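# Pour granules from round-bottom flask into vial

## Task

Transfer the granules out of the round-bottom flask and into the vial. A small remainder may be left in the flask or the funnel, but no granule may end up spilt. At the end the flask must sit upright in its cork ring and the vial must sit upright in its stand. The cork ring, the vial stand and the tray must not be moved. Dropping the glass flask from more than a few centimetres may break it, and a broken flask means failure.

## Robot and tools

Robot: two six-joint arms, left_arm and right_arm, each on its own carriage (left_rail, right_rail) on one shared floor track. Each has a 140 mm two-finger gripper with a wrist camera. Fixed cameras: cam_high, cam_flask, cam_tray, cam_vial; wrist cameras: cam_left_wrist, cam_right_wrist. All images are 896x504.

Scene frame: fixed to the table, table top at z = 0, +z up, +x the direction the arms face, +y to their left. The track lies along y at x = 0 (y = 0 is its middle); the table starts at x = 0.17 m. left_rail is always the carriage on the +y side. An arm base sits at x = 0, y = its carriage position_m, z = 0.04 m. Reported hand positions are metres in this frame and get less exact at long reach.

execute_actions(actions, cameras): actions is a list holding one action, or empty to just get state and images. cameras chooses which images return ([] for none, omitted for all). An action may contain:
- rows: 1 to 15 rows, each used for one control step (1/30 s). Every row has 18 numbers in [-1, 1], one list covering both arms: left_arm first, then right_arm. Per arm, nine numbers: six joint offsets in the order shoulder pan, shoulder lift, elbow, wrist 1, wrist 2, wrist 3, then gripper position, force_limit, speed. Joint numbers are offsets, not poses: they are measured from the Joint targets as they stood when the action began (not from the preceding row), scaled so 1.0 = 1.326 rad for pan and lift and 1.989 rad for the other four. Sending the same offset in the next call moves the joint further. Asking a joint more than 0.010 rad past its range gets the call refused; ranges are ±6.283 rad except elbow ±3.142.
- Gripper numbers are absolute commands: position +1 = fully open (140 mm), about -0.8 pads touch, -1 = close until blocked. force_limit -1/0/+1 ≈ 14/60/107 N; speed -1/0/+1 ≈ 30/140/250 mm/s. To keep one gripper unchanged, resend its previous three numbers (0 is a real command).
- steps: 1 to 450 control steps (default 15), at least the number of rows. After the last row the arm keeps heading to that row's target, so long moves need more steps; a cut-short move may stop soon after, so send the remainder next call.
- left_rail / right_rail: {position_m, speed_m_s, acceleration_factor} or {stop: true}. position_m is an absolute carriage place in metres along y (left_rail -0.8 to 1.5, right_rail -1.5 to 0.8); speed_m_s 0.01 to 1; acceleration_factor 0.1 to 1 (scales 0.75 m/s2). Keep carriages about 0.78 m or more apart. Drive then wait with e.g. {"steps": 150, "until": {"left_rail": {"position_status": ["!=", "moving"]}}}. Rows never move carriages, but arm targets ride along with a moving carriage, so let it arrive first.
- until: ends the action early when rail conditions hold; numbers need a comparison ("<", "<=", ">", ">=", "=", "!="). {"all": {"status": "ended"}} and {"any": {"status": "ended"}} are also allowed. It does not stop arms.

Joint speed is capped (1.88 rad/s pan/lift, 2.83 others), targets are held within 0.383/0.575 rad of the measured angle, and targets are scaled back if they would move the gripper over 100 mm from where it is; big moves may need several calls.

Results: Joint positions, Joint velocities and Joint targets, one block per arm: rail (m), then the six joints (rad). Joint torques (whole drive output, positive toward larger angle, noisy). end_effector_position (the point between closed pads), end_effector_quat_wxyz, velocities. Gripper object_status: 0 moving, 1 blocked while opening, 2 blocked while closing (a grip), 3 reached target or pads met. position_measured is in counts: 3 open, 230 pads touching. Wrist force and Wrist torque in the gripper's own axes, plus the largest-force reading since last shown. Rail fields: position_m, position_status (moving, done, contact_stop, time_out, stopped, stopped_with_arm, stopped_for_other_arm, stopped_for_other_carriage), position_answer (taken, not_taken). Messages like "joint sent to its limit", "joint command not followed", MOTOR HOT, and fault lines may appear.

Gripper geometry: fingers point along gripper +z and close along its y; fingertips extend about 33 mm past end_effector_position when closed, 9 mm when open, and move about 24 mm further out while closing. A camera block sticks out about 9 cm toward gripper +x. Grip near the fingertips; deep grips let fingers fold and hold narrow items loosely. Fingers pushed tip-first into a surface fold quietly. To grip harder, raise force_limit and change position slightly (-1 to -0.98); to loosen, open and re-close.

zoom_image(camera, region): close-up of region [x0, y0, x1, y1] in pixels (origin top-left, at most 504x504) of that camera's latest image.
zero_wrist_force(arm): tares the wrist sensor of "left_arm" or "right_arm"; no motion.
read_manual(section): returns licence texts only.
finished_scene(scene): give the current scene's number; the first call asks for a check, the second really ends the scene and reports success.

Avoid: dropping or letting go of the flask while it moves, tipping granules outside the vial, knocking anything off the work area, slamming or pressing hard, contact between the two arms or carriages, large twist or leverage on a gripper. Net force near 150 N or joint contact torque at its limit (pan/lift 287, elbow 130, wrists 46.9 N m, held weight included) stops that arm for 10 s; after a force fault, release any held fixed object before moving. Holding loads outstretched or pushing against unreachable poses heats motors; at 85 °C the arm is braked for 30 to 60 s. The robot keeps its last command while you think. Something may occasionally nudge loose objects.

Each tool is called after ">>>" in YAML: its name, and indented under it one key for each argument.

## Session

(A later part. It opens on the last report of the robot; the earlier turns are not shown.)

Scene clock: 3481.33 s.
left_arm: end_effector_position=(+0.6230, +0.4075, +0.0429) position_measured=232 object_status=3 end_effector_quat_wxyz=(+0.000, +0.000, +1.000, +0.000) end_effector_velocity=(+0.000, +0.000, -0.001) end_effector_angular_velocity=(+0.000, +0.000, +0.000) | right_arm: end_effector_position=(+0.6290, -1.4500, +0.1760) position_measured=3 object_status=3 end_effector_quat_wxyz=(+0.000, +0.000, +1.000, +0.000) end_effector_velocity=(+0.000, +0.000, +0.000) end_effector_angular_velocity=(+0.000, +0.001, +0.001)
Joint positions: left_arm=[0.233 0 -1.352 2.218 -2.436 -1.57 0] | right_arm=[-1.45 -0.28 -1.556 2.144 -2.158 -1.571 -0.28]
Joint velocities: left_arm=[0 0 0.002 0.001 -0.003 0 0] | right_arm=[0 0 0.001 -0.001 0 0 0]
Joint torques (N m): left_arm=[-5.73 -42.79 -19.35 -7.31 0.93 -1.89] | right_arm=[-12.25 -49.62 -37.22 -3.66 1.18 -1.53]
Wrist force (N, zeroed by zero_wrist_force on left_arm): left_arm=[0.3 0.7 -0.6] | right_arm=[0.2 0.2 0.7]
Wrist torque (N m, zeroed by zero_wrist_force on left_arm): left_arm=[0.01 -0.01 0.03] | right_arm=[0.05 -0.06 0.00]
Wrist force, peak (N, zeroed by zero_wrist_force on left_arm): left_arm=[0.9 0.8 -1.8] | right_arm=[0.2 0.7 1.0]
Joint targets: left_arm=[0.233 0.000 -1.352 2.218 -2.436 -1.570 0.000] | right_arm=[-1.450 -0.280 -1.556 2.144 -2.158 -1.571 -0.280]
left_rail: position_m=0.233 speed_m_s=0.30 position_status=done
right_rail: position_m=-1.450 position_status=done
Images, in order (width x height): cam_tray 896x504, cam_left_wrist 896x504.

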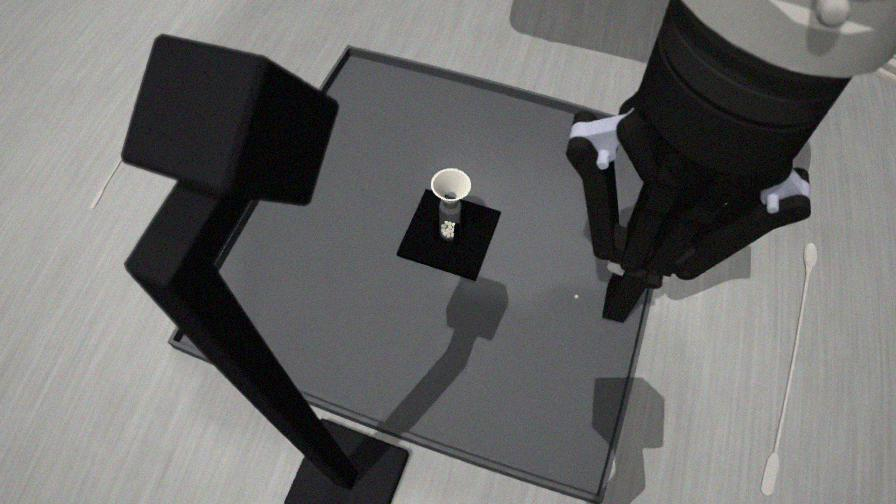

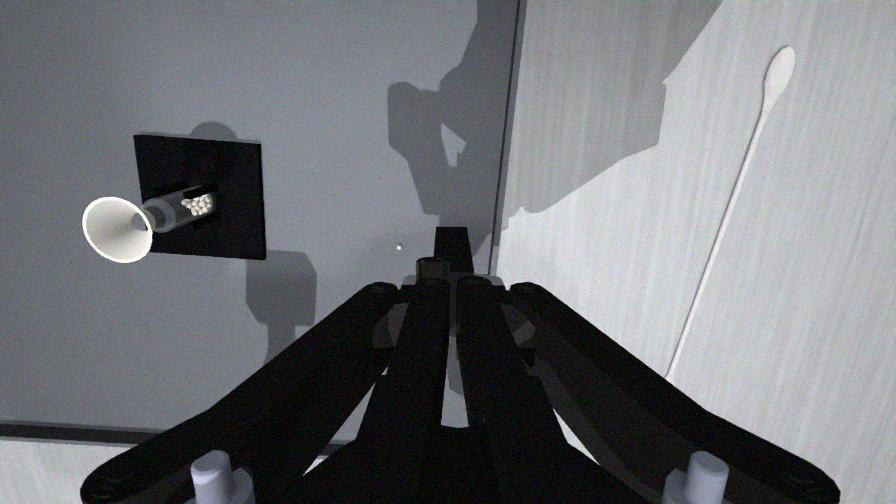

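>>> execute_actions:
  actions:
    - {"rows":[[0,0.0006,0.0001,-0.0005,0,0,-1.0,-0.5,-0.3,0,0,0,0,0,0,1,1,1],[0,0.0018,0.0004,-0.0016,0,0,-1.0,-0.5,-0.3,0,0,0,0,0,0,1,1,1],[0,0.0030,0.0007,-0.0027,0,0,-1.0,-0.5,-0.3,0,0,0,0,0,0,1,1,1],[0,0.00355,0.00086,-0.00323,0,0,-1.0,-0.5,-0.3,0,0,0,0,0,0,1,1,1]],"steps":12}
  cameras: []

>>> execute_actions:
  actions:
    - {"rows":[[0,0.0004,0.0001,-0.0004,0,0,-1.0,-0.5,-0.3,0,0,0,0,0,0,1,1,1],[0,0.0012,0.0003,-0.0011,0,0,-1.0,-0.5,-0.3,0,0,0,0,0,0,1,1,1],[0,0.0018,0.00043,-0.00162,0,0,-1.0,-0.5,-0.3,0,0,0,0,0,0,1,1,1]],"steps":12}
  cameras: []

Scene clock: 3502.90 s.
left_arm: end_effector_position=(+0.6230, +0.4075, +0.0398) position_measured=232 object_status=3 end_effector_quat_wxyz=(+0.000, +0.000, +1.000, +0.000) end_effector_velocity=(-0.001, +0.000, -0.001) end_effector_angular_velocity=(-0.002, +0.001, +0.000) | right_arm: end_effector_position=(+0.6290, -1.4500, +0.1760) position_measured=3 object_status=3 end_effector_quat_wxyz=(+0.000, +0.000, +1.000, +0.000) end_effector_velocity=(+0.000, -0.002, +0.002) end_effector_angular_velocity=(-0.001, -0.003, -0.002)
Joint positions: left_arm=[0.233 0 -1.347 2.22 -2.443 -1.57 0] | right_arm=[-1.45 -0.28 -1.556 2.144 -2.158 -1.571 -0.28]
Joint velocities: left_arm=[0 0 0.001 0.001 -0.001 -0.002 0] | right_arm=[0 -0.002 -0.003 0 0 0 -0.001]
Joint torques (N m): left_arm=[-5.73 -43.67 -19.64 -6.91 1.99 -1.52] | right_arm=[-11.3 -46.86 -36.42 -3.41 1.6 -1.75]
Wrist force (N, zeroed by zero_wrist_force on left_arm): left_arm=[0.3 0.6 -0.4] | right_arm=[0.1 0.6 0.7]
Wrist torque (N m, zeroed by zero_wrist_force on left_arm): left_arm=[-0.01 0.01 0.03] | right_arm=[0.13 -0.05 0.00]
Wrist force, peak (N, zeroed by zero_wrist_force on left_arm): left_arm=[0.9 0.9 -0.4] | right_arm=[0.0 0.6 1.2]
Joint targets: left_arm=[0.233 0.000 -1.347 2.220 -2.443 -1.570 0.000] | right_arm=[-1.450 -0.280 -1.556 2.144 -2.158 -1.571 -0.280]
left_rail: position_m=0.233 speed_m_s=0.30 position_status=done
right_rail: position_m=-1.450 position_status=done
No camera images: "cameras" was empty.

Scene clock: 3503.50 s.
left_arm: end_effector_position=(+0.6230, +0.4075, +0.0383) position_measured=232 object_status=3 end_effector_quat_wxyz=(+0.000, +0.000, +1.000, +0.000) end_effector_velocity=(+0.000, +0.000, +0.000) end_effector_angular_velocity=(+0.001, +0.000, +0.002) | right_arm: end_effector_position=(+0.6290, -1.4500, +0.1760) position_measured=3 object_status=3 end_effector_quat_wxyz=(+0.000, +0.000, +1.000, +0.000) end_effector_velocity=(+0.000, -0.001, +0.001) end_effector_angular_velocity=(-0.001, -0.001, -0.002)
Joint positions: left_arm=[0.233 0 -1.345 2.22 -2.446 -1.57 0] | right_arm=[-1.45 -0.28 -1.556 2.144 -2.158 -1.571 -0.28]
Joint velocities: left_arm=[0 0 0 0 -0.001 0.001 -0.002] | right_arm=[0 -0.002 -0.001 -0.001 0.001 -0.001 0]
Joint torques (N m): left_arm=[-5.51 -44.29 -20.62 -6.87 2.02 -1.49] | right_arm=[-8.68 -51.27 -37.97 -3.46 1.29 -1.28]
Wrist force (N, zeroed by zero_wrist_force on left_arm): left_arm=[0.6 0.5 -0.5] | right_arm=[0.0 0.4 0.9]
Wrist torque (N m, zeroed by zero_wrist_force on left_arm): left_arm=[-0.03 -0.07 0.04] | right_arm=[0.09 -0.03 0.00]
Wrist force, peak (N, zeroed by zero_wrist_force on left_arm): left_arm=[0.3 0.6 -1.1] | right_arm=[-0.2 0.5 1.1]
Joint targets: left_arm=[0.233 0.000 -1.345 2.220 -2.446 -1.570 0.000] | right_arm=[-1.450 -0.280 -1.556 2.144 -2.158 -1.571 -0.280]
left_rail: position_m=0.233 speed_m_s=0.30 position_status=done
right_rail: position_m=-1.450 position_status=done
No camera images: "cameras" was empty.

>>> execute_actions:
  actions:
    - {"rows":[[0,0.0004,0.0001,-0.0004,0,0,-1.0,-0.5,-0.3,0,0,0,0,0,0,1,1,1],[0,0.0008,0.0002,-0.0007,0,0,-1.0,-0.5,-0.3,0,0,0,0,0,0,1,1,1],[0,0.00118,0.00029,-0.00108,0,0,-1.0,-0.5,-0.3,0,0,0,0,0,0,1,1,1]],"steps":10}
  cameras: []

>>> execute_actions:
  actions:
    - {"rows":[[0,0.0004,0.0001,-0.0004,0,0,-1.0,-0.5,-0.3,0,0,0,0,0,0,1,1,1],[0,0.0008,0.0002,-0.0007,0,0,-1.0,-0.5,-0.3,0,0,0,0,0,0,1,1,1],[0,0.00118,0.00029,-0.00108,0,0,-1.0,-0.5,-0.3,0,0,0,0,0,0,1,1,1]],"steps":10}
  cameras: []

Scene clock: 3513.63 s.
left_arm: end_effector_position=(+0.6230, +0.4075, +0.0373) position_measured=232 object_status=3 end_effector_quat_wxyz=(+0.000, +0.000, +1.000, +0.000) end_effector_velocity=(-0.001, +0.000, -0.001) end_effector_angular_velocity=(+0.000, +0.001, +0.000) | right_arm: end_effector_position=(+0.6290, -1.4500, +0.1760) position_measured=3 object_status=3 end_effector_quat_wxyz=(+0.000, +0.000, +1.000, +0.000) end_effector_velocity=(+0.001, +0.000, +0.001) end_effector_angular_velocity=(-0.001, -0.002, +0.000)
Joint positions: left_arm=[0.233 0 -1.343 2.221 -2.448 -1.57 0] | right_arm=[-1.45 -0.28 -1.556 2.144 -2.158 -1.571 -0.28]
Joint velocities: left_arm=[0 0 0 0.002 -0.001 0 0] | right_arm=[0 0 0 -0.001 -0.001 -0.001 0]
Joint torques (N m): left_arm=[-5.05 -44.51 -20.13 -6.93 1.77 -0.82] | right_arm=[-7.69 -46.35 -36.29 -3.21 1.27 -1.63]
Wrist force (N, zeroed by zero_wrist_force on left_arm): left_arm=[0.7 0.6 -0.4] | right_arm=[-0.2 0.7 0.8]
Wrist torque (N m, zeroed by zero_wrist_force on left_arm): left_arm=[-0.01 -0.07 0.03] | right_arm=[0.15 0.02 0.00]
Wrist force, peak (N, zeroed by zero_wrist_force on left_arm): left_arm=[0.4 0.7 -1.0] | right_arm=[-0.3 0.9 1.0]
Joint targets: left_arm=[0.233 0.000 -1.343 2.221 -2.448 -1.570 0.000] | right_arm=[-1.450 -0.280 -1.556 2.144 -2.158 -1.571 -0.280]
left_rail: position_m=0.233 speed_m_s=0.30 position_status=done
right_rail: position_m=-1.450 position_status=done
No camera images: "cameras" was empty.

Scene clock: 3514.17 s.
left_arm: end_effector_position=(+0.6230, +0.4075, +0.0363) position_measured=232 object_status=3 end_effector_quat_wxyz=(+0.000, +0.000, +1.000, +0.000) end_effector_velocity=(+0.000, +0.000, +0.000) end_effector_angular_velocity=(+0.000, +0.001, +0.001) | right_arm: end_effector_position=(+0.6290, -1.4500, +0.1760) position_measured=3 object_status=3 end_effector_quat_wxyz=(+0.000, +0.000, +1.000, +0.000) end_effector_velocity=(+0.001, +0.000, +0.001) end_effector_angular_velocity=(+0.000, -0.003, +0.000)
Joint positions: left_arm=[0.233 0 -1.342 2.222 -2.45 -1.57 0] | right_arm=[-1.45 -0.28 -1.556 2.144 -2.158 -1.571 -0.281]
Joint velocities: left_arm=[0 0 0 0.001 0 0 -0.001] | right_arm=[0 0 -0.002 -0.001 0 0.001 0]
Joint torques (N m): left_arm=[-6.34 -44.17 -20.12 -7.03 2.14 -0.64] | right_arm=[-11.11 -45.88 -35.5 -3.6 1.7 -1.8]
Wrist force (N, zeroed by zero_wrist_force on left_arm): left_arm=[0.3 0.5 -0.4] | right_arm=[0.1 0.6 0.6]
Wrist torque (N m, zeroed by zero_wrist_force on left_arm): left_arm=[-0.04 0.01 0.03] | right_arm=[0.14 -0.04 0.00]
Wrist force, peak (N, zeroed by zero_wrist_force on left_arm): left_arm=[0.6 0.7 -0.9] | right_arm=[0.2 0.8 0.9]
Joint targets: left_arm=[0.233 0.000 -1.342 2.222 -2.450 -1.570 0.000] | right_arm=[-1.450 -0.280 -1.556 2.144 -2.158 -1.571 -0.280]
left_rail: position_m=0.233 speed_m_s=0.30 position_status=done
right_rail: position_m=-1.450 position_status=done
No camera images: "cameras" was empty.

>>> execute_actions:
  actions:
    - {"rows":[[0,0.0003,0.0001,-0.0003,0,0,-1.0,-0.5,-0.3,0,0,0,0,0,0,1,1,1],[0,0.00071,0.00017,-0.00065,0,0,-1.0,-0.5,-0.3,0,0,0,0,0,0,1,1,1]],"steps":10}
  cameras: []

>>> execute_actions:
  actions:
    - {"rows":[[0,0.0003,0.0001,-0.0003,0,0,-1.0,-0.5,-0.3,0,0,0,0,0,0,1,1,1],[0,0.00071,0.00017,-0.00065,0,0,-1.0,-0.5,-0.3,0,0,0,0,0,0,1,1,1]],"steps":10}
  cameras: ["cam_left_wrist"]

Scene clock: 3520.93 s.
left_arm: end_effector_position=(+0.6230, +0.4075, +0.0357) position_measured=232 object_status=3 end_effector_quat_wxyz=(+0.000, +0.000, +1.000, +0.000) end_effector_velocity=(+0.000, +0.000, +0.000) end_effector_angular_velocity=(+0.000, +0.000, +0.000) | right_arm: end_effector_position=(+0.6290, -1.4500, +0.1760) position_measured=3 object_status=3 end_effector_quat_wxyz=(+0.000, +0.000, +1.000, +0.000) end_effector_velocity=(+0.000, -0.001, -0.001) end_effector_angular_velocity=(+0.001, +0.001, -0.002)
Joint positions: left_arm=[0.233 0 -1.341 2.222 -2.451 -1.57 0] | right_arm=[-1.45 -0.28 -1.556 2.144 -2.158 -1.571 -0.281]
Joint velocities: left_arm=[0 0 0 0 0 0 0] | right_arm=[0 -0.002 0.002 0 -0.001 0.001 0]
Joint torques (N m): left_arm=[-4.98 -37.61 -16.66 -6.56 2.05 -0.27] | right_arm=[-9.05 -50.09 -37.21 -3.85 1.88 -1.19]
Wrist force (N, zeroed by zero_wrist_force on left_arm): left_arm=[2.4 0.0 -12.7] | right_arm=[0.0 0.2 0.4]
Wrist torque (N m, zeroed by zero_wrist_force on left_arm): left_arm=[-0.05 0.00 0.04] | right_arm=[0.06 -0.02 0.00]
Wrist force, peak (N, zeroed by zero_wrist_force on left_arm): left_arm=[2.4 0.0 -12.7] | right_arm=[-0.1 0.6 1.1]
Joint targets: left_arm=[0.233 0.000 -1.341 2.222 -2.451 -1.570 0.000] | right_arm=[-1.450 -0.280 -1.556 2.144 -2.158 -1.571 -0.280]
left_rail: position_m=0.233 speed_m_s=0.30 position_status=done
right_rail: position_m=-1.450 position_status=done
No camera images: "cameras" was empty.

Scene clock: 3521.47 s.
left_arm: end_effector_position=(+0.6231, +0.4075, +0.0352) position_measured=232 object_status=3 end_effector_quat_wxyz=(+0.000, +0.000, +1.000, +0.000) end_effector_velocity=(+0.000, +0.000, +0.000) end_effector_angular_velocity=(+0.000, +0.000, +0.001) | right_arm: end_effector_position=(+0.6290, -1.4500, +0.1760) position_measured=3 object_status=3 end_effector_quat_wxyz=(+0.000, +0.000, +1.000, +0.000) end_effector_velocity=(+0.000, +0.001, +0.000) end_effector_angular_velocity=(+0.001, +0.001, +0.001)
Joint positions: left_arm=[0.233 0 -1.34 2.222 -2.453 -1.57 0] | right_arm=[-1.45 -0.28 -1.556 2.144 -2.158 -1.571 -0.28]
Joint velocities: left_arm=[0 0.001 0.001 0 0 0 0] | right_arm=[0 0.001 0.001 0 0.001 0.001 0]
Joint torques (N m): left_arm=[-3.97 -9.67 -1.97 -3.3 2.07 -0.29] | right_arm=[-11.72 -51.27 -38.3 -3.32 1.82 -1.23]
Wrist force (N, zeroed by zero_wrist_force on left_arm): left_arm=[9.4 -0.4 -58.0] | right_arm=[0.3 0.6 0.8]
Wrist torque (N m, zeroed by zero_wrist_force on left_arm): left_arm=[0.02 0.20 0.06] | right_arm=[0.13 -0.08 0.00]
Wrist force, peak (N, zeroed by zero_wrist_force on left_arm): left_arm=[9.4 -0.4 -58.0] | right_arm=[-0.1 0.9 1.0]
Joint targets: left_arm=[0.233 0.000 -1.340 2.222 -2.453 -1.570 0.000] | right_arm=[-1.450 -0.280 -1.556 2.144 -2.158 -1.571 -0.280]
left_rail: position_m=0.233 speed_m_s=0.30 position_status=done
right_rail: position_m=-1.450 position_status=done
Images, in order (width x height): cam_left_wrist 896x504.

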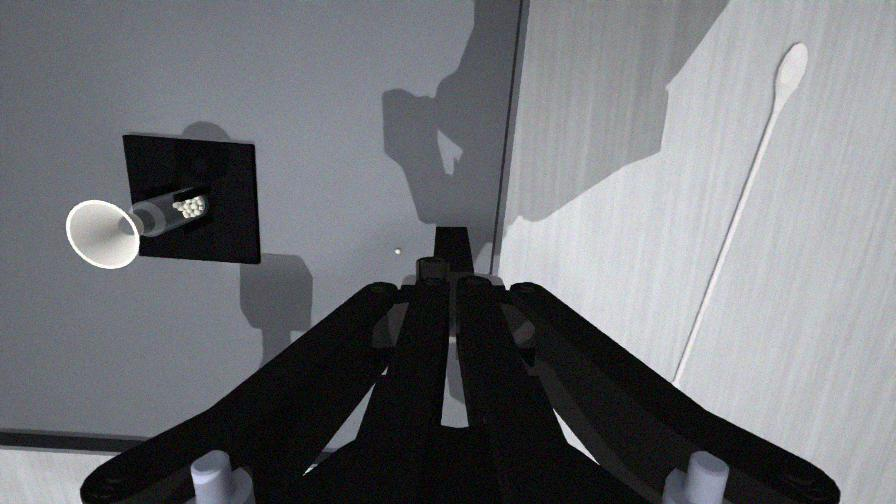

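>>> execute_actions:
  actions:
    - {"rows":[[0,-0.00066,-0.00016,0.0006,0,0,-1.0,-0.5,-0.3,0,0,0,0,0,0,1,1,1],[0,-0.00252,-0.00063,0.00231,0,0,-1.0,-0.5,-0.3,0,0,0,0,0,0,1,1,1],[0,-0.00534,-0.00133,0.00489,0,0,-1.0,-0.5,-0.3,0,0,0,0,0,0,1,1,1],[0,-0.00864,-0.00215,0.00792,0,0,-1.0,-0.5,-0.3,0,0,0,0,0,0,1,1,1],[0,-0.01194,-0.00297,0.01094,0,0,-1.0,-0.5,-0.3,0,0,0,0,0,0,1,1,1],[0,-0.01476,-0.00367,0.01352,0,0,-1.0,-0.5,-0.3,0,0,0,0,0,0,1,1,1],[0,-0.01663,-0.00414,0.01524,0,0,-1.0,-0.5,-0.3,0,0,0,0,0,0,1,1,1],[0,-0.01729,-0.0043,0.01584,0,0,-1.0,-0.5,-0.3,0,0,0,0,0,0,1,1,1]],"steps":13}
  cameras: []

>>> execute_actions:
  actions:
    - {"left_rail":{"position_m":0.2054},"rows":[[0,0,0,0,0,0,-0.4914,-0.5,-0.5,0,0,0,0,0,0,1,1,1]],"steps":24}
  cameras: ["cam_left_wrist", "cam_vial", "cam_tray"]

Scene clock: 3559.30 s.
left_arm: end_effector_position=(+0.6230, +0.4075, +0.0495) position_measured=232 object_status=3 end_effector_quat_wxyz=(+0.000, +0.000, +1.000, +0.000) end_effector_velocity=(+0.000, +0.000, +0.002) end_effector_angular_velocity=(-0.001, +0.001, +0.000) | right_arm: end_effector_position=(+0.6290, -1.4500, +0.1760) position_measured=3 object_status=3 end_effector_quat_wxyz=(+0.000, +0.000, +1.000, +0.000) end_effector_velocity=(+0.000, +0.000, -0.001) end_effector_angular_velocity=(+0.000, +0.002, -0.001)
Joint positions: left_arm=[0.233 0 -1.362 2.214 -2.422 -1.57 0] | right_arm=[-1.45 -0.28 -1.556 2.144 -2.158 -1.571 -0.281]
Joint velocities: left_arm=[0 0 -0.002 -0.001 0.004 -0.001 0] | right_arm=[0 -0.001 0.001 0 0.001 0 0]
Joint torques (N m): left_arm=[-5.13 -70.2 -43.8 -2.84 2.11 0.44] | right_arm=[-8.72 -46.99 -38.21 -3.34 1.6 -1.27]
Wrist force (N, zeroed by zero_wrist_force on left_arm): left_arm=[0.4 0.1 -0.4] | right_arm=[0.0 0.6 0.5]
Wrist torque (N m, zeroed by zero_wrist_force on left_arm): left_arm=[-0.12 -0.02 0.04] | right_arm=[0.14 -0.02 0.00]
Wrist force, peak (N, zeroed by zero_wrist_force on left_arm): left_arm=[10.6 -0.6 -67.8] | right_arm=[0.1 0.5 1.3]
Joint targets: left_arm=[0.233 0.000 -1.363 2.214 -2.421 -1.570 0.000] | right_arm=[-1.450 -0.280 -1.556 2.144 -2.158 -1.571 -0.280]
left_rail: position_m=0.233 speed_m_s=0.30 position_status=done
right_rail: position_m=-1.450 position_status=done
No camera images: "cameras" was empty.

Scene clock: 3560.30 s.
left_arm: end_effector_position=(+0.6230, +0.3798, +0.0498) position_measured=191 object_status=3 end_effector_quat_wxyz=(+0.000, +0.000, +1.000, +0.000) end_effector_velocity=(+0.000, +0.000, +0.000) end_effector_angular_velocity=(-0.001, +0.000, +0.001) | right_arm: end_effector_position=(+0.6290, -1.4500, +0.1760) position_measured=3 object_status=3 end_effector_quat_wxyz=(+0.000, +0.000, +1.000, +0.000) end_effector_velocity=(-0.001, +0.001, -0.001) end_effector_angular_velocity=(+0.001, +0.002, +0.001)
Joint positions: left_arm=[0.205 0 -1.363 2.214 -2.421 -1.57 0] | right_arm=[-1.45 -0.28 -1.556 2.144 -2.158 -1.571 -0.28]
Joint velocities: left_arm=[0 0 0 0 0 -0.001 -0.001] | right_arm=[0 0 -0.001 0.002 0 0 -0.001]
Joint torques (N m): left_arm=[-5.94 -68.11 -42.69 -3.28 2.06 0.63] | right_arm=[-12.52 -47.65 -37.92 -3.48 1.19 -1.72]
Wrist force (N, zeroed by zero_wrist_force on left_arm): left_arm=[0.4 0.6 -0.5] | right_arm=[0.1 0.6 0.8]
Wrist torque (N m, zeroed by zero_wrist_force on left_arm): left_arm=[-0.01 -0.02 0.03] | right_arm=[0.13 -0.05 0.00]
Wrist force, peak (N, zeroed by zero_wrist_force on left_arm): left_arm=[0.4 1.4 -0.5] | right_arm=[0.2 0.9 0.9]
Joint targets: left_arm=[0.205 0.000 -1.363 2.214 -2.421 -1.570 0.000] | right_arm=[-1.450 -0.280 -1.556 2.144 -2.158 -1.571 -0.280]
left_rail: position_m=0.205 speed_m_s=0.30 position_status=done
right_rail: position_m=-1.450 position_status=done
Images, in order (width x height): cam_tray 896x504, cam_vial 896x504, cam_left_wrist 896x504.

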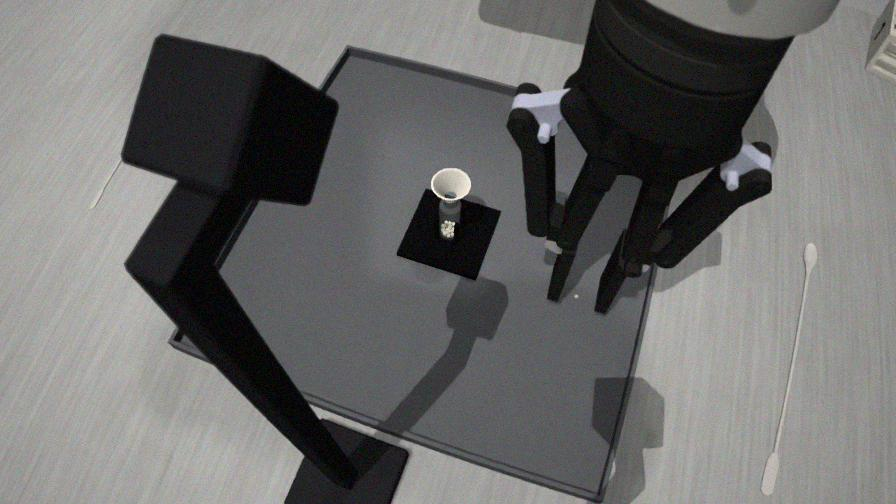

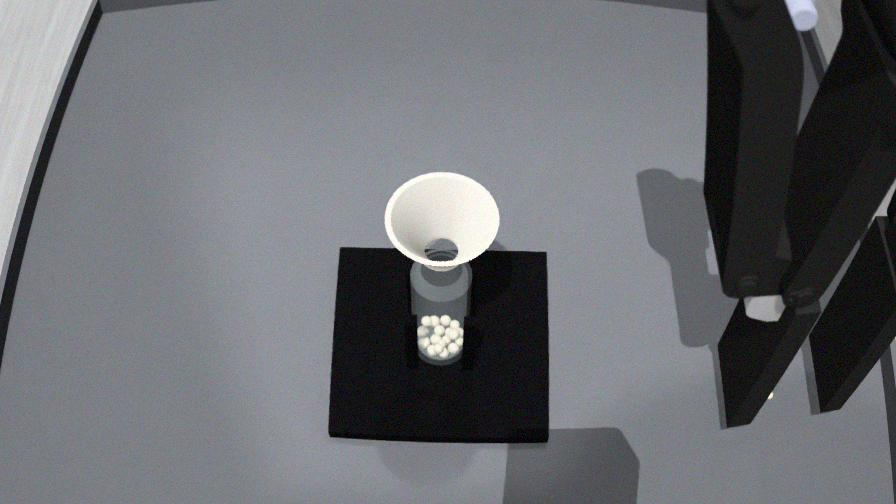

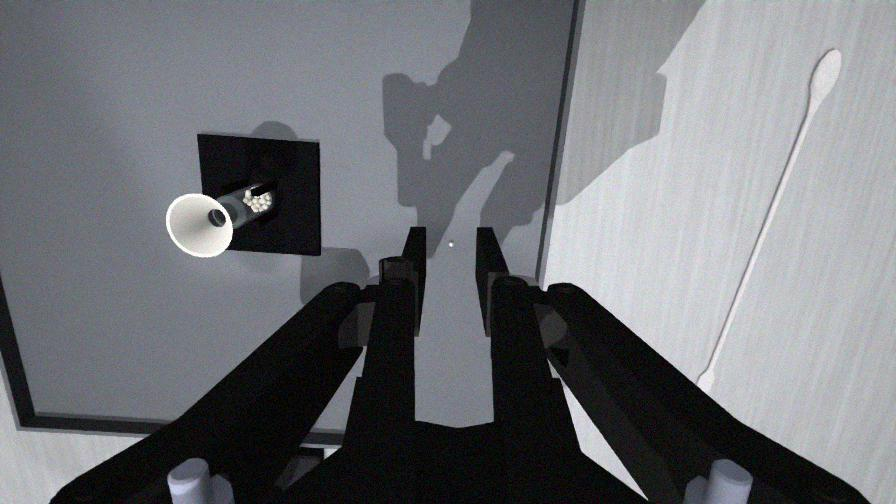

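>>> execute_actions:
  actions:
    - {"rows":[[0,0.00048,0.00012,-0.00044,0,0,-0.4914,-0.5,-0.5,0,0,0,0,0,0,1,1,1],[0,0.00183,0.00046,-0.00167,0,0,-0.4914,-0.5,-0.5,0,0,0,0,0,0,1,1,1],[0,0.00386,0.00096,-0.00354,0,0,-0.4914,-0.5,-0.5,0,0,0,0,0,0,1,1,1],[0,0.00625,0.00156,-0.00573,0,0,-0.4914,-0.5,-0.5,0,0,0,0,0,0,1,1,1],[0,0.00864,0.00216,-0.00792,0,0,-0.4914,-0.5,-0.5,0,0,0,0,0,0,1,1,1],[0,0.01067,0.00266,-0.00978,0,0,-0.4914,-0.5,-0.5,0,0,0,0,0,0,1,1,1],[0,0.01203,0.003,-0.01102,0,0,-0.4914,-0.5,-0.5,0,0,0,0,0,0,1,1,1],[0,0.0125,0.00312,-0.01146,0,0,-0.4914,-0.5,-0.5,0,0,0,0,0,0,1,1,1]],"steps":14}
  cameras: []

>>> execute_actions:
  actions:
    - {"rows":[[0,0.0008,0.0002,-0.0007,0,0,-0.4914,-0.5,-0.5,0,0,0,0,0,0,1,1,1],[0,0.0019,0.00047,-0.0018,0,0,-0.4914,-0.5,-0.5,0,0,0,0,0,0,1,1,1],[0,0.00285,0.0007,-0.0026,0,0,-0.4914,-0.5,-0.5,0,0,0,0,0,0,1,1,1],[0,0.00313,0.00078,-0.00286,0,0,-0.4914,-0.5,-0.5,0,0,0,0,0,0,1,1,1]],"steps":10}
  cameras: ["cam_left_wrist", "cam_vial"]

Scene clock: 3574.30 s.
left_arm: end_effector_position=(+0.6230, +0.3798, +0.0393) position_measured=191 object_status=3 end_effector_quat_wxyz=(+0.000, +0.000, +1.000, +0.000) end_effector_velocity=(+0.000, +0.000, -0.002) end_effector_angular_velocity=(+0.000, +0.001, +0.000) | right_arm: end_effector_position=(+0.6290, -1.4500, +0.1760) position_measured=3 object_status=3 end_effector_quat_wxyz=(+0.000, +0.000, +1.000, +0.000) end_effector_velocity=(+0.000, +0.000, +0.000) end_effector_angular_velocity=(-0.001, -0.001, +0.000)
Joint positions: left_arm=[0.205 0 -1.346 2.22 -2.444 -1.57 0] | right_arm=[-1.45 -0.28 -1.556 2.144 -2.158 -1.571 -0.28]
Joint velocities: left_arm=[0 0 0.003 0.001 -0.002 0 0] | right_arm=[0 0 0 0 -0.001 0 0]
Joint torques (N m): left_arm=[-5.26 -42.78 -20.38 -7.18 1.91 1.08] | right_arm=[-10.82 -48.57 -36.89 -3.72 1.61 -1.24]
Wrist force (N, zeroed by zero_wrist_force on left_arm): left_arm=[0.6 0.6 -0.4] | right_arm=[-0.2 0.6 0.9]
Wrist torque (N m, zeroed by zero_wrist_force on left_arm): left_arm=[-0.02 -0.08 0.04] | right_arm=[0.13 0.02 0.00]
Wrist force, peak (N, zeroed by zero_wrist_force on left_arm): left_arm=[0.4 0.5 -1.3] | right_arm=[-0.1 0.8 1.0]
Joint targets: left_arm=[0.205 0.000 -1.346 2.220 -2.444 -1.570 0.000] | right_arm=[-1.450 -0.280 -1.556 2.144 -2.158 -1.571 -0.280]
left_rail: position_m=0.205 speed_m_s=0.30 position_status=done
right_rail: position_m=-1.450 position_status=done
No camera images: "cameras" was empty.

Scene clock: 3574.83 s.
left_arm: end_effector_position=(+0.6230, +0.3798, +0.0365) position_measured=191 object_status=3 end_effector_quat_wxyz=(+0.000, +0.000, +1.000, +0.000) end_effector_velocity=(+0.001, +0.001, +0.000) end_effector_angular_velocity=(+0.001, -0.001, -0.001) | right_arm: end_effector_position=(+0.6290, -1.4500, +0.1760) position_measured=3 object_status=3 end_effector_quat_wxyz=(+0.000, +0.000, +1.000, +0.000) end_effector_velocity=(+0.000, +0.000, -0.001) end_effector_angular_velocity=(+0.001, +0.000, +0.001)
Joint positions: left_arm=[0.205 0 -1.342 2.221 -2.45 -1.57 0] | right_arm=[-1.45 -0.28 -1.556 2.144 -2.158 -1.571 -0.28]
Joint velocities: left_arm=[0 0 0.001 0 -0.002 0.001 0.001] | right_arm=[0 0 0.001 0 -0.001 0.001 0]
Joint torques (N m): left_arm=[-4.25 -46.3 -20.04 -6.79 2.14 1.07] | right_arm=[-10.86 -49.92 -37.34 -3.85 1.37 -1.67]
Wrist force (N, zeroed by zero_wrist_force on left_arm): left_arm=[0.2 0.6 -0.3] | right_arm=[0.0 0.4 1.0]
Wrist torque (N m, zeroed by zero_wrist_force on left_arm): left_arm=[0.00 0.03 0.04] | right_arm=[0.08 -0.02 0.00]
Wrist force, peak (N, zeroed by zero_wrist_force on left_arm): left_arm=[0.5 0.5 -1.0] | right_arm=[-0.2 0.7 0.9]
Joint targets: left_arm=[0.205 0.000 -1.342 2.221 -2.450 -1.570 0.000] | right_arm=[-1.450 -0.280 -1.556 2.144 -2.158 -1.571 -0.280]
left_rail: position_m=0.205 speed_m_s=0.30 position_status=done
right_rail: position_m=-1.450 position_status=done
Images, in order (width x height): cam_vial 896x504, cam_left_wrist 896x504.

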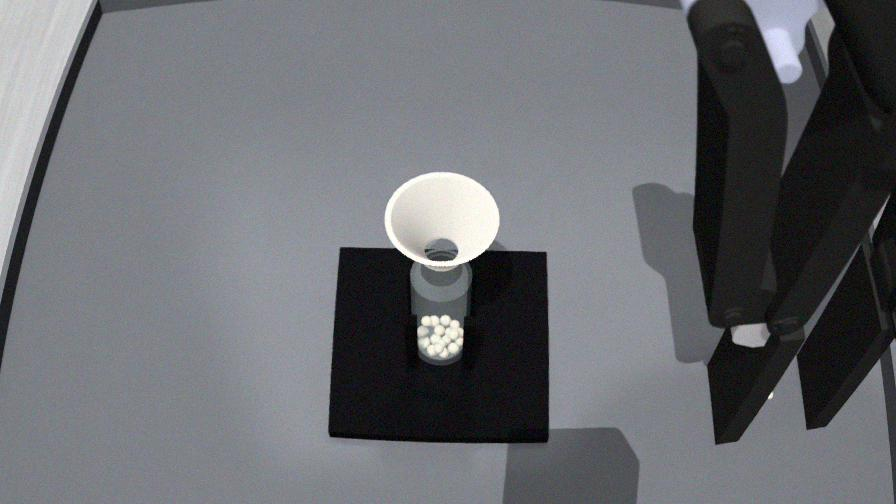

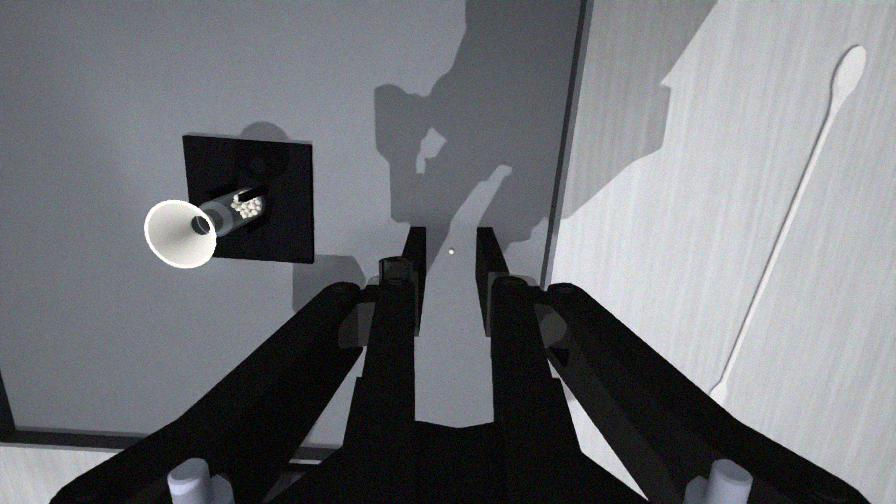

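>>> execute_actions:
  actions:
    - {"rows":[[0,0,0,0,0,0,-1.0,-1,-1,0,0,0,0,0,0,1,1,1]],"steps":36}
  cameras: ["cam_left_wrist", "cam_vial", "cam_tray"]

Scene clock: 3579.90 s.
left_arm: end_effector_position=(+0.6230, +0.3798, +0.0365) position_measured=231 object_status=3 end_effector_quat_wxyz=(+0.000, +0.000, +1.000, +0.000) end_effector_velocity=(+0.000, +0.001, +0.000) end_effector_angular_velocity=(+0.002, +0.000, +0.000) | right_arm: end_effector_position=(+0.6290, -1.4500, +0.1760) position_measured=3 object_status=3 end_effector_quat_wxyz=(+0.000, +0.000, +1.000, +0.000) end_effector_velocity=(-0.001, -0.001, +0.000) end_effector_angular_velocity=(-0.001, +0.002, -0.001)
Joint positions: left_arm=[0.205 0 -1.342 2.221 -2.45 -1.57 0] | right_arm=[-1.45 -0.28 -1.556 2.144 -2.158 -1.571 -0.281]
Joint velocities: left_arm=[0 0 0 0 0 0.002 0] | right_arm=[0 -0.001 0 0 0.001 -0.002 0.001]
Joint torques (N m): left_arm=[-5.25 -45.58 -31.46 -5.27 1.94 1.7] | right_arm=[-11.38 -47.5 -36.41 -3.87 1.41 -1.46]
Wrist force (N, zeroed by zero_wrist_force on left_arm): left_arm=[0.6 0.9 -0.5] | right_arm=[-0.2 0.5 0.7]
Wrist torque (N m, zeroed by zero_wrist_force on left_arm): left_arm=[0.04 -0.07 0.03] | right_arm=[0.11 0.02 0.00]
Wrist force, peak (N, zeroed by zero_wrist_force on left_arm): left_arm=[0.7 0.9 -0.8] | right_arm=[-0.1 0.9 1.0]
Joint targets: left_arm=[0.205 0.000 -1.342 2.221 -2.450 -1.570 0.000] | right_arm=[-1.450 -0.280 -1.556 2.144 -2.158 -1.571 -0.280]
left_rail: position_m=0.205 speed_m_s=0.30 position_status=done
right_rail: position_m=-1.450 position_status=done
Images, in order (width x height): cam_tray 896x504, cam_vial 896x504, cam_left_wrist 896x504.

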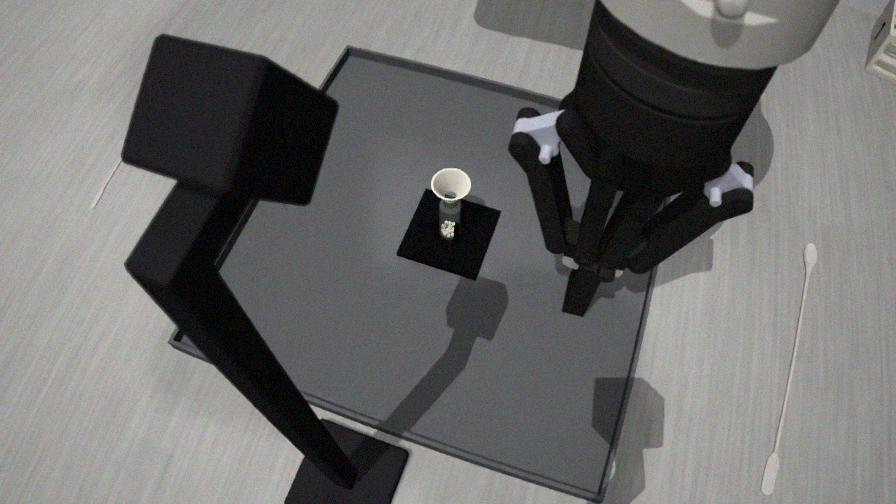

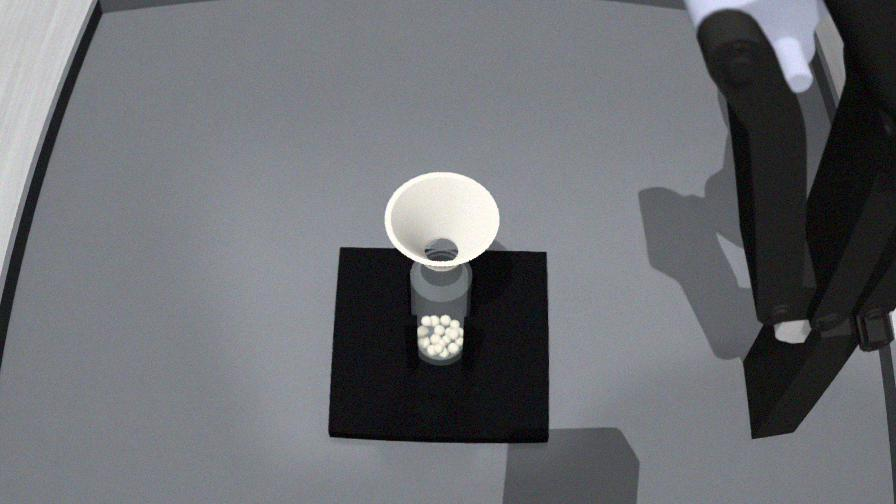

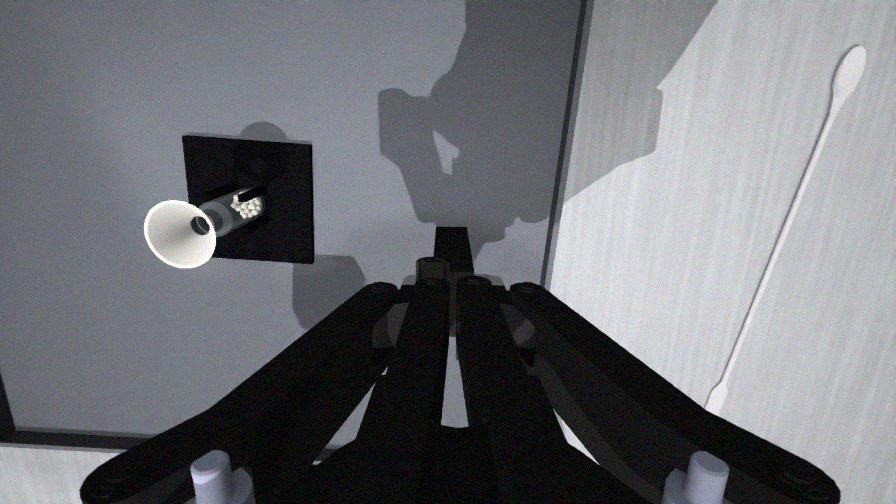

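>>> zoom_image:
  camera: "cam_tray"
  region: [500, 230, 660, 350]

>>> zoom_image:
  camera: "cam_left_wrist"
  region: [390, 190, 520, 300]

Scaled by 3.150 from the camera's 896x504 image, which has a finer 1280x720 frame.

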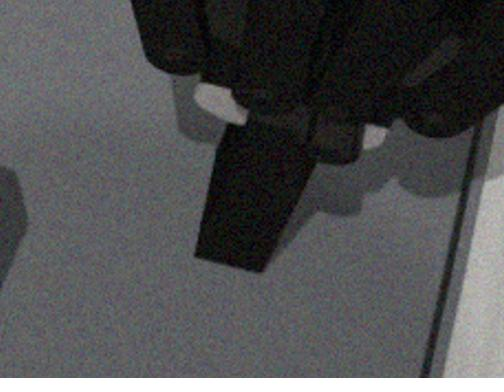

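Scaled by 3.877 from the camera's 896x504 image, which has a finer 1280x720 frame.

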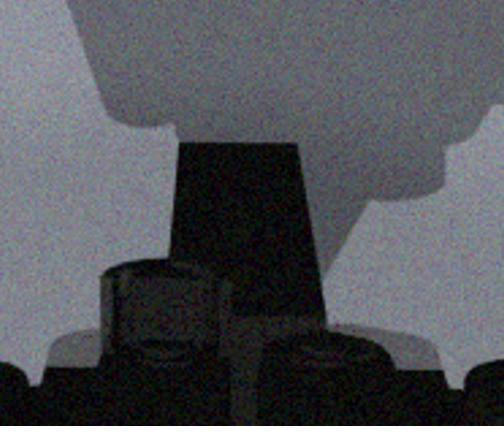

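>>> execute_actions:
  actions:
    - {"rows":[[0,-0.0005,-0.0001,0.0005,0,0,-1.0,-1,-1,0,0,0,0,0,0,1,1,1],[0,-0.0016,-0.0004,0.0015,0,0,-1.0,-1,-1,0,0,0,0,0,0,1,1,1],[0,-0.0034,-0.0009,0.0031,0,0,-1.0,-1,-1,0,0,0,0,0,0,1,1,1],[0,-0.0058,-0.0015,0.0053,0,0,-1.0,-1,-1,0,0,0,0,0,0,1,1,1],[0,-0.0084,-0.0021,0.0077,0,0,-1.0,-1,-1,0,0,0,0,0,0,1,1,1],[0,-0.0109,-0.0027,0.01,0,0,-1.0,-1,-1,0,0,0,0,0,0,1,1,1],[0,-0.0131,-0.0033,0.012,0,0,-1.0,-1,-1,0,0,0,0,0,0,1,1,1],[0,-0.0147,-0.0037,0.0134,0,0,-1.0,-1,-1,0,0,0,0,0,0,1,1,1],[0,-0.0154,-0.0039,0.0141,0,0,-1.0,-1,-1,0,0,0,0,0,0,1,1,1],[0,-0.01563,-0.0039,0.01432,0,0,-1.0,-1,-1,0,0,0,0,0,0,1,1,1]],"steps":16}
  cameras: ["cam_left_wrist", "cam_vial", "cam_tray"]

Scene clock: 3607.70 s.
left_arm: end_effector_position=(+0.6230, +0.3798, +0.0496) position_measured=231 object_status=3 end_effector_quat_wxyz=(+0.000, +0.000, +1.000, +0.000) end_effector_velocity=(+0.000, +0.000, +0.002) end_effector_angular_velocity=(+0.001, +0.000, +0.001) | right_arm: end_effector_position=(+0.6290, -1.4500, +0.1760) position_measured=3 object_status=3 end_effector_quat_wxyz=(+0.000, +0.000, +1.000, +0.000) end_effector_velocity=(+0.001, +0.001, +0.002) end_effector_angular_velocity=(+0.000, -0.003, +0.001)
Joint positions: left_arm=[0.205 0 -1.362 2.214 -2.422 -1.57 0] | right_arm=[-1.45 -0.28 -1.556 2.144 -2.158 -1.571 -0.28]
Joint velocities: left_arm=[0 0 -0.002 -0.001 0.003 0.001 -0.001] | right_arm=[0 0.001 -0.002 -0.001 0 0.001 0]
Joint torques (N m): left_arm=[-4.9 -73.96 -45.55 -2.45 1.98 1.87] | right_arm=[-6.87 -47.92 -37.79 -3.77 1.75 -1.3]
Wrist force (N, zeroed by zero_wrist_force on left_arm): left_arm=[0.2 0.6 -0.3] | right_arm=[0.1 0.7 1.0]
Wrist torque (N m, zeroed by zero_wrist_force on left_arm): left_arm=[-0.01 0.02 0.04] | right_arm=[0.17 -0.04 0.00]
Wrist force, peak (N, zeroed by zero_wrist_force on left_arm): left_arm=[0.6 1.1 -0.6] | right_arm=[0.0 1.0 0.9]
Joint targets: left_arm=[0.205 0.000 -1.363 2.214 -2.421 -1.570 0.000] | right_arm=[-1.450 -0.280 -1.556 2.144 -2.158 -1.571 -0.280]
left_rail: position_m=0.205 speed_m_s=0.30 position_status=done
right_rail: position_m=-1.450 position_status=done
Images, in order (width x height): cam_tray 896x504, cam_vial 896x504, cam_left_wrist 896x504.

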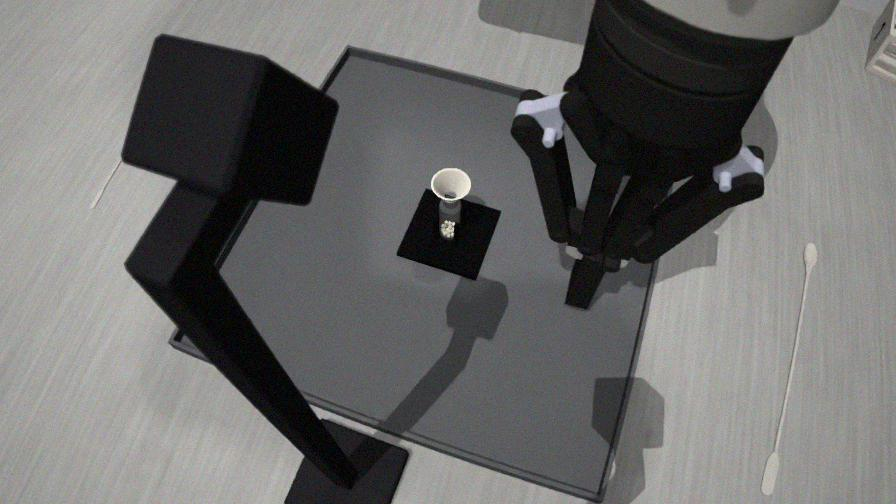

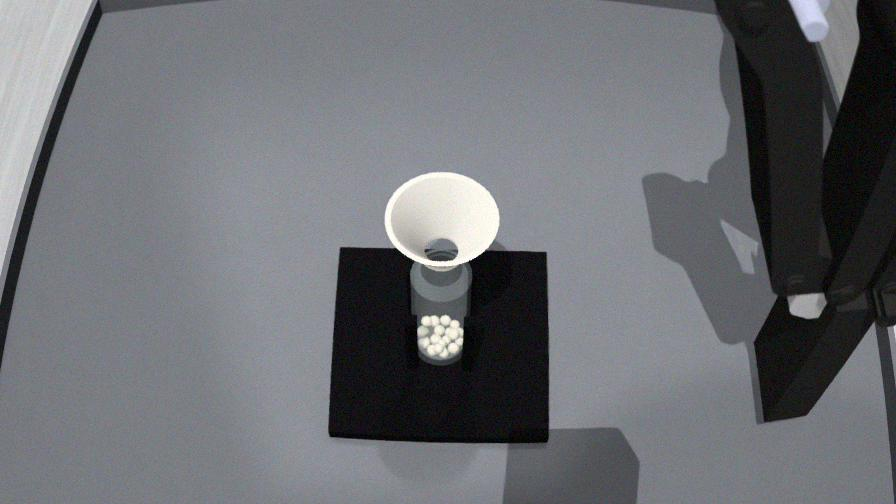

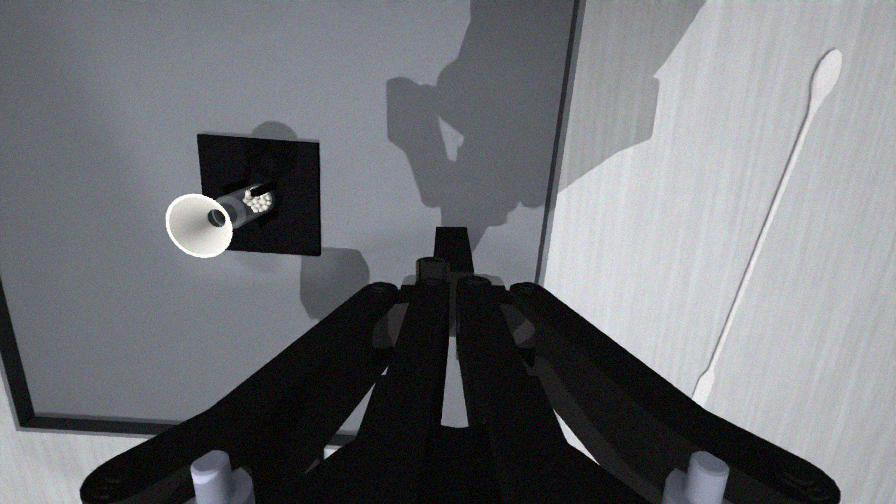

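>>> execute_actions:
  actions:
    - {"rows":[[0,-0.00075,-0.00025,0.00076,0,0,-1.0,-1,-1,0,0,0,0,0,0,1,1,1],[0,-0.00299,-0.001,0.003,0,0,-1.0,-1,-1,0,0,0,0,0,0,1,1,1],[0,-0.00661,-0.00222,0.00662,0,0,-1.0,-1,-1,0,0,0,0,0,0,1,1,1],[0,-0.01145,-0.00384,0.01147,0,0,-1.0,-1,-1,0,0,0,0,0,0,1,1,1],[0,-0.01731,-0.0058,0.01734,0,0,-1.0,-1,-1,0,0,0,0,0,0,1,1,1],[0,-0.02393,-0.00802,0.02397,0,0,-1.0,-1,-1,0,0,0,0,0,0,1,1,1],[0,-0.031,-0.01039,0.03106,0,0,-1.0,-1,-1,0,0,0,0,0,0,1,1,1],[0,-0.03825,-0.01281,0.03831,0,0,-1.0,-1,-1,0,0,0,0,0,0,1,1,1],[0,-0.04533,-0.01519,0.0454,0,0,-1.0,-1,-1,0,0,0,0,0,0,1,1,1],[0,-0.05194,-0.0174,0.05203,0,0,-1.0,-1,-1,0,0,0,0,0,0,1,1,1],[0,-0.0578,-0.01936,0.0579,0,0,-1.0,-1,-1,0,0,0,0,0,0,1,1,1],[0,-0.06264,-0.02099,0.06275,0,0,-1.0,-1,-1,0,0,0,0,0,0,1,1,1],[0,-0.06626,-0.0222,0.06637,0,0,-1.0,-1,-1,0,0,0,0,0,0,1,1,1],[0,-0.0685,-0.02295,0.06861,0,0,-1.0,-1,-1,0,0,0,0,0,0,1,1,1],[0,-0.06925,-0.0232,0.06937,0,0,-1.0,-1,-1,0,0,0,0,0,0,1,1,1]],"steps":20}
  cameras: ["cam_left_wrist", "cam_vial", "cam_tray"]

Scene clock: 3625.57 s.
left_arm: end_effector_position=(+0.6230, +0.3798, +0.1145) position_measured=231 object_status=3 end_effector_quat_wxyz=(+0.000, +0.000, +1.000, +0.000) end_effector_velocity=(+0.000, +0.000, +0.002) end_effector_angular_velocity=(+0.000, +0.000, -0.001) | right_arm: end_effector_position=(+0.6290, -1.4500, +0.1760) position_measured=3 object_status=3 end_effector_quat_wxyz=(+0.000, +0.000, +1.000, +0.000) end_effector_velocity=(-0.001, +0.001, -0.001) end_effector_angular_velocity=(+0.001, +0.001, +0.001)
Joint positions: left_arm=[0.205 0 -1.454 2.168 -2.284 -1.57 0] | right_arm=[-1.45 -0.28 -1.556 2.144 -2.158 -1.571 -0.28]
Joint velocities: left_arm=[0 0 -0.002 -0.001 0.004 0 0.002] | right_arm=[0 0 0 0.001 0.001 0.001 0]
Joint torques (N m): left_arm=[-5.64 -68.14 -51.99 -2.93 1.92 1.57] | right_arm=[-9.4 -49.46 -38.26 -3.76 1.68 -1.6]
Wrist force (N, zeroed by zero_wrist_force on left_arm): left_arm=[0.9 0.8 -0.5] | right_arm=[-0.1 0.6 0.9]
Wrist torque (N m, zeroed by zero_wrist_force on left_arm): left_arm=[0.08 -0.12 0.04] | right_arm=[0.12 0.01 0.00]
Wrist force, peak (N, zeroed by zero_wrist_force on left_arm): left_arm=[0.7 1.0 -1.9] | right_arm=[-0.2 0.9 1.1]
Joint targets: left_arm=[0.205 0.000 -1.454 2.168 -2.283 -1.570 0.000] | right_arm=[-1.450 -0.280 -1.556 2.144 -2.158 -1.571 -0.280]
left_rail: position_m=0.205 speed_m_s=0.30 position_status=done
right_rail: position_m=-1.450 position_status=done
Images, in order (width x height): cam_tray 896x504, cam_vial 896x504, cam_left_wrist 896x504.

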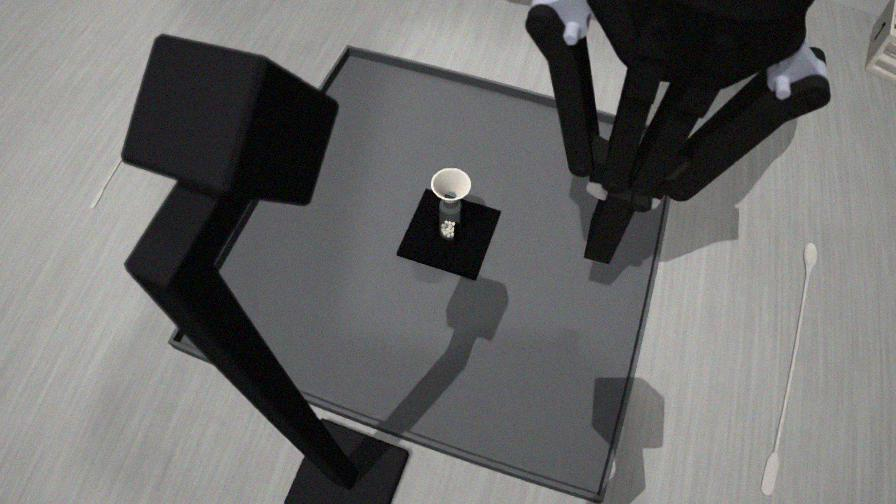

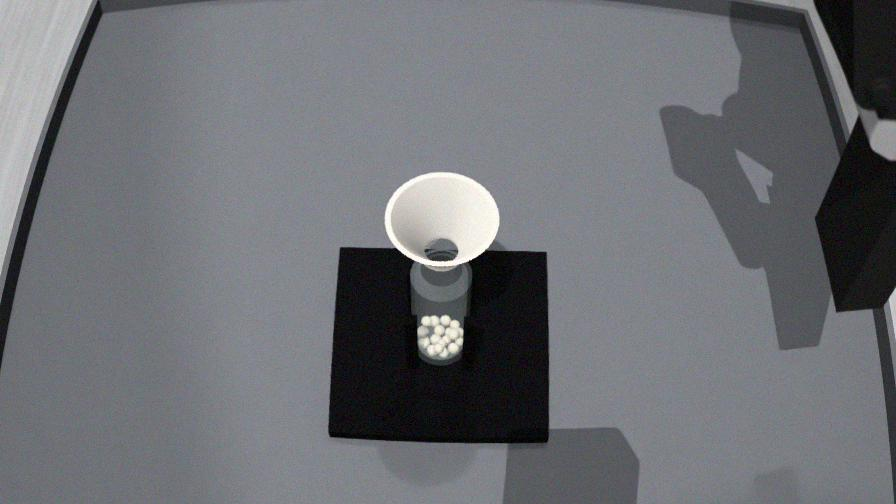

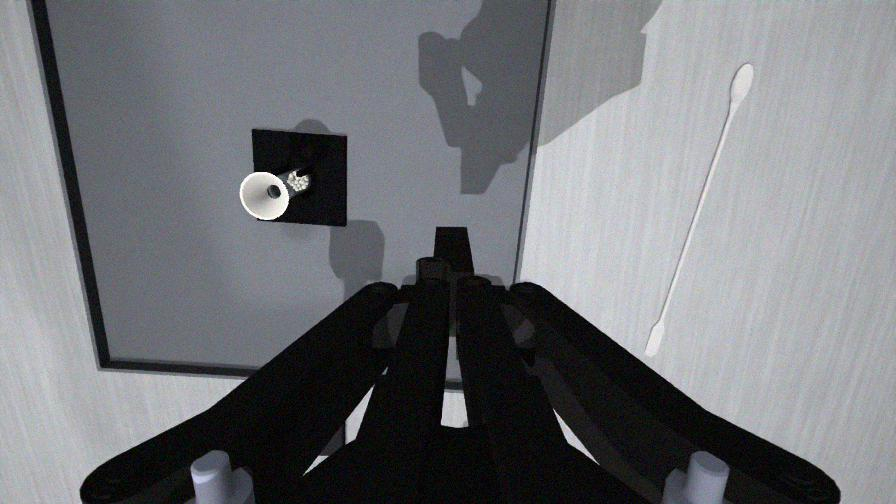

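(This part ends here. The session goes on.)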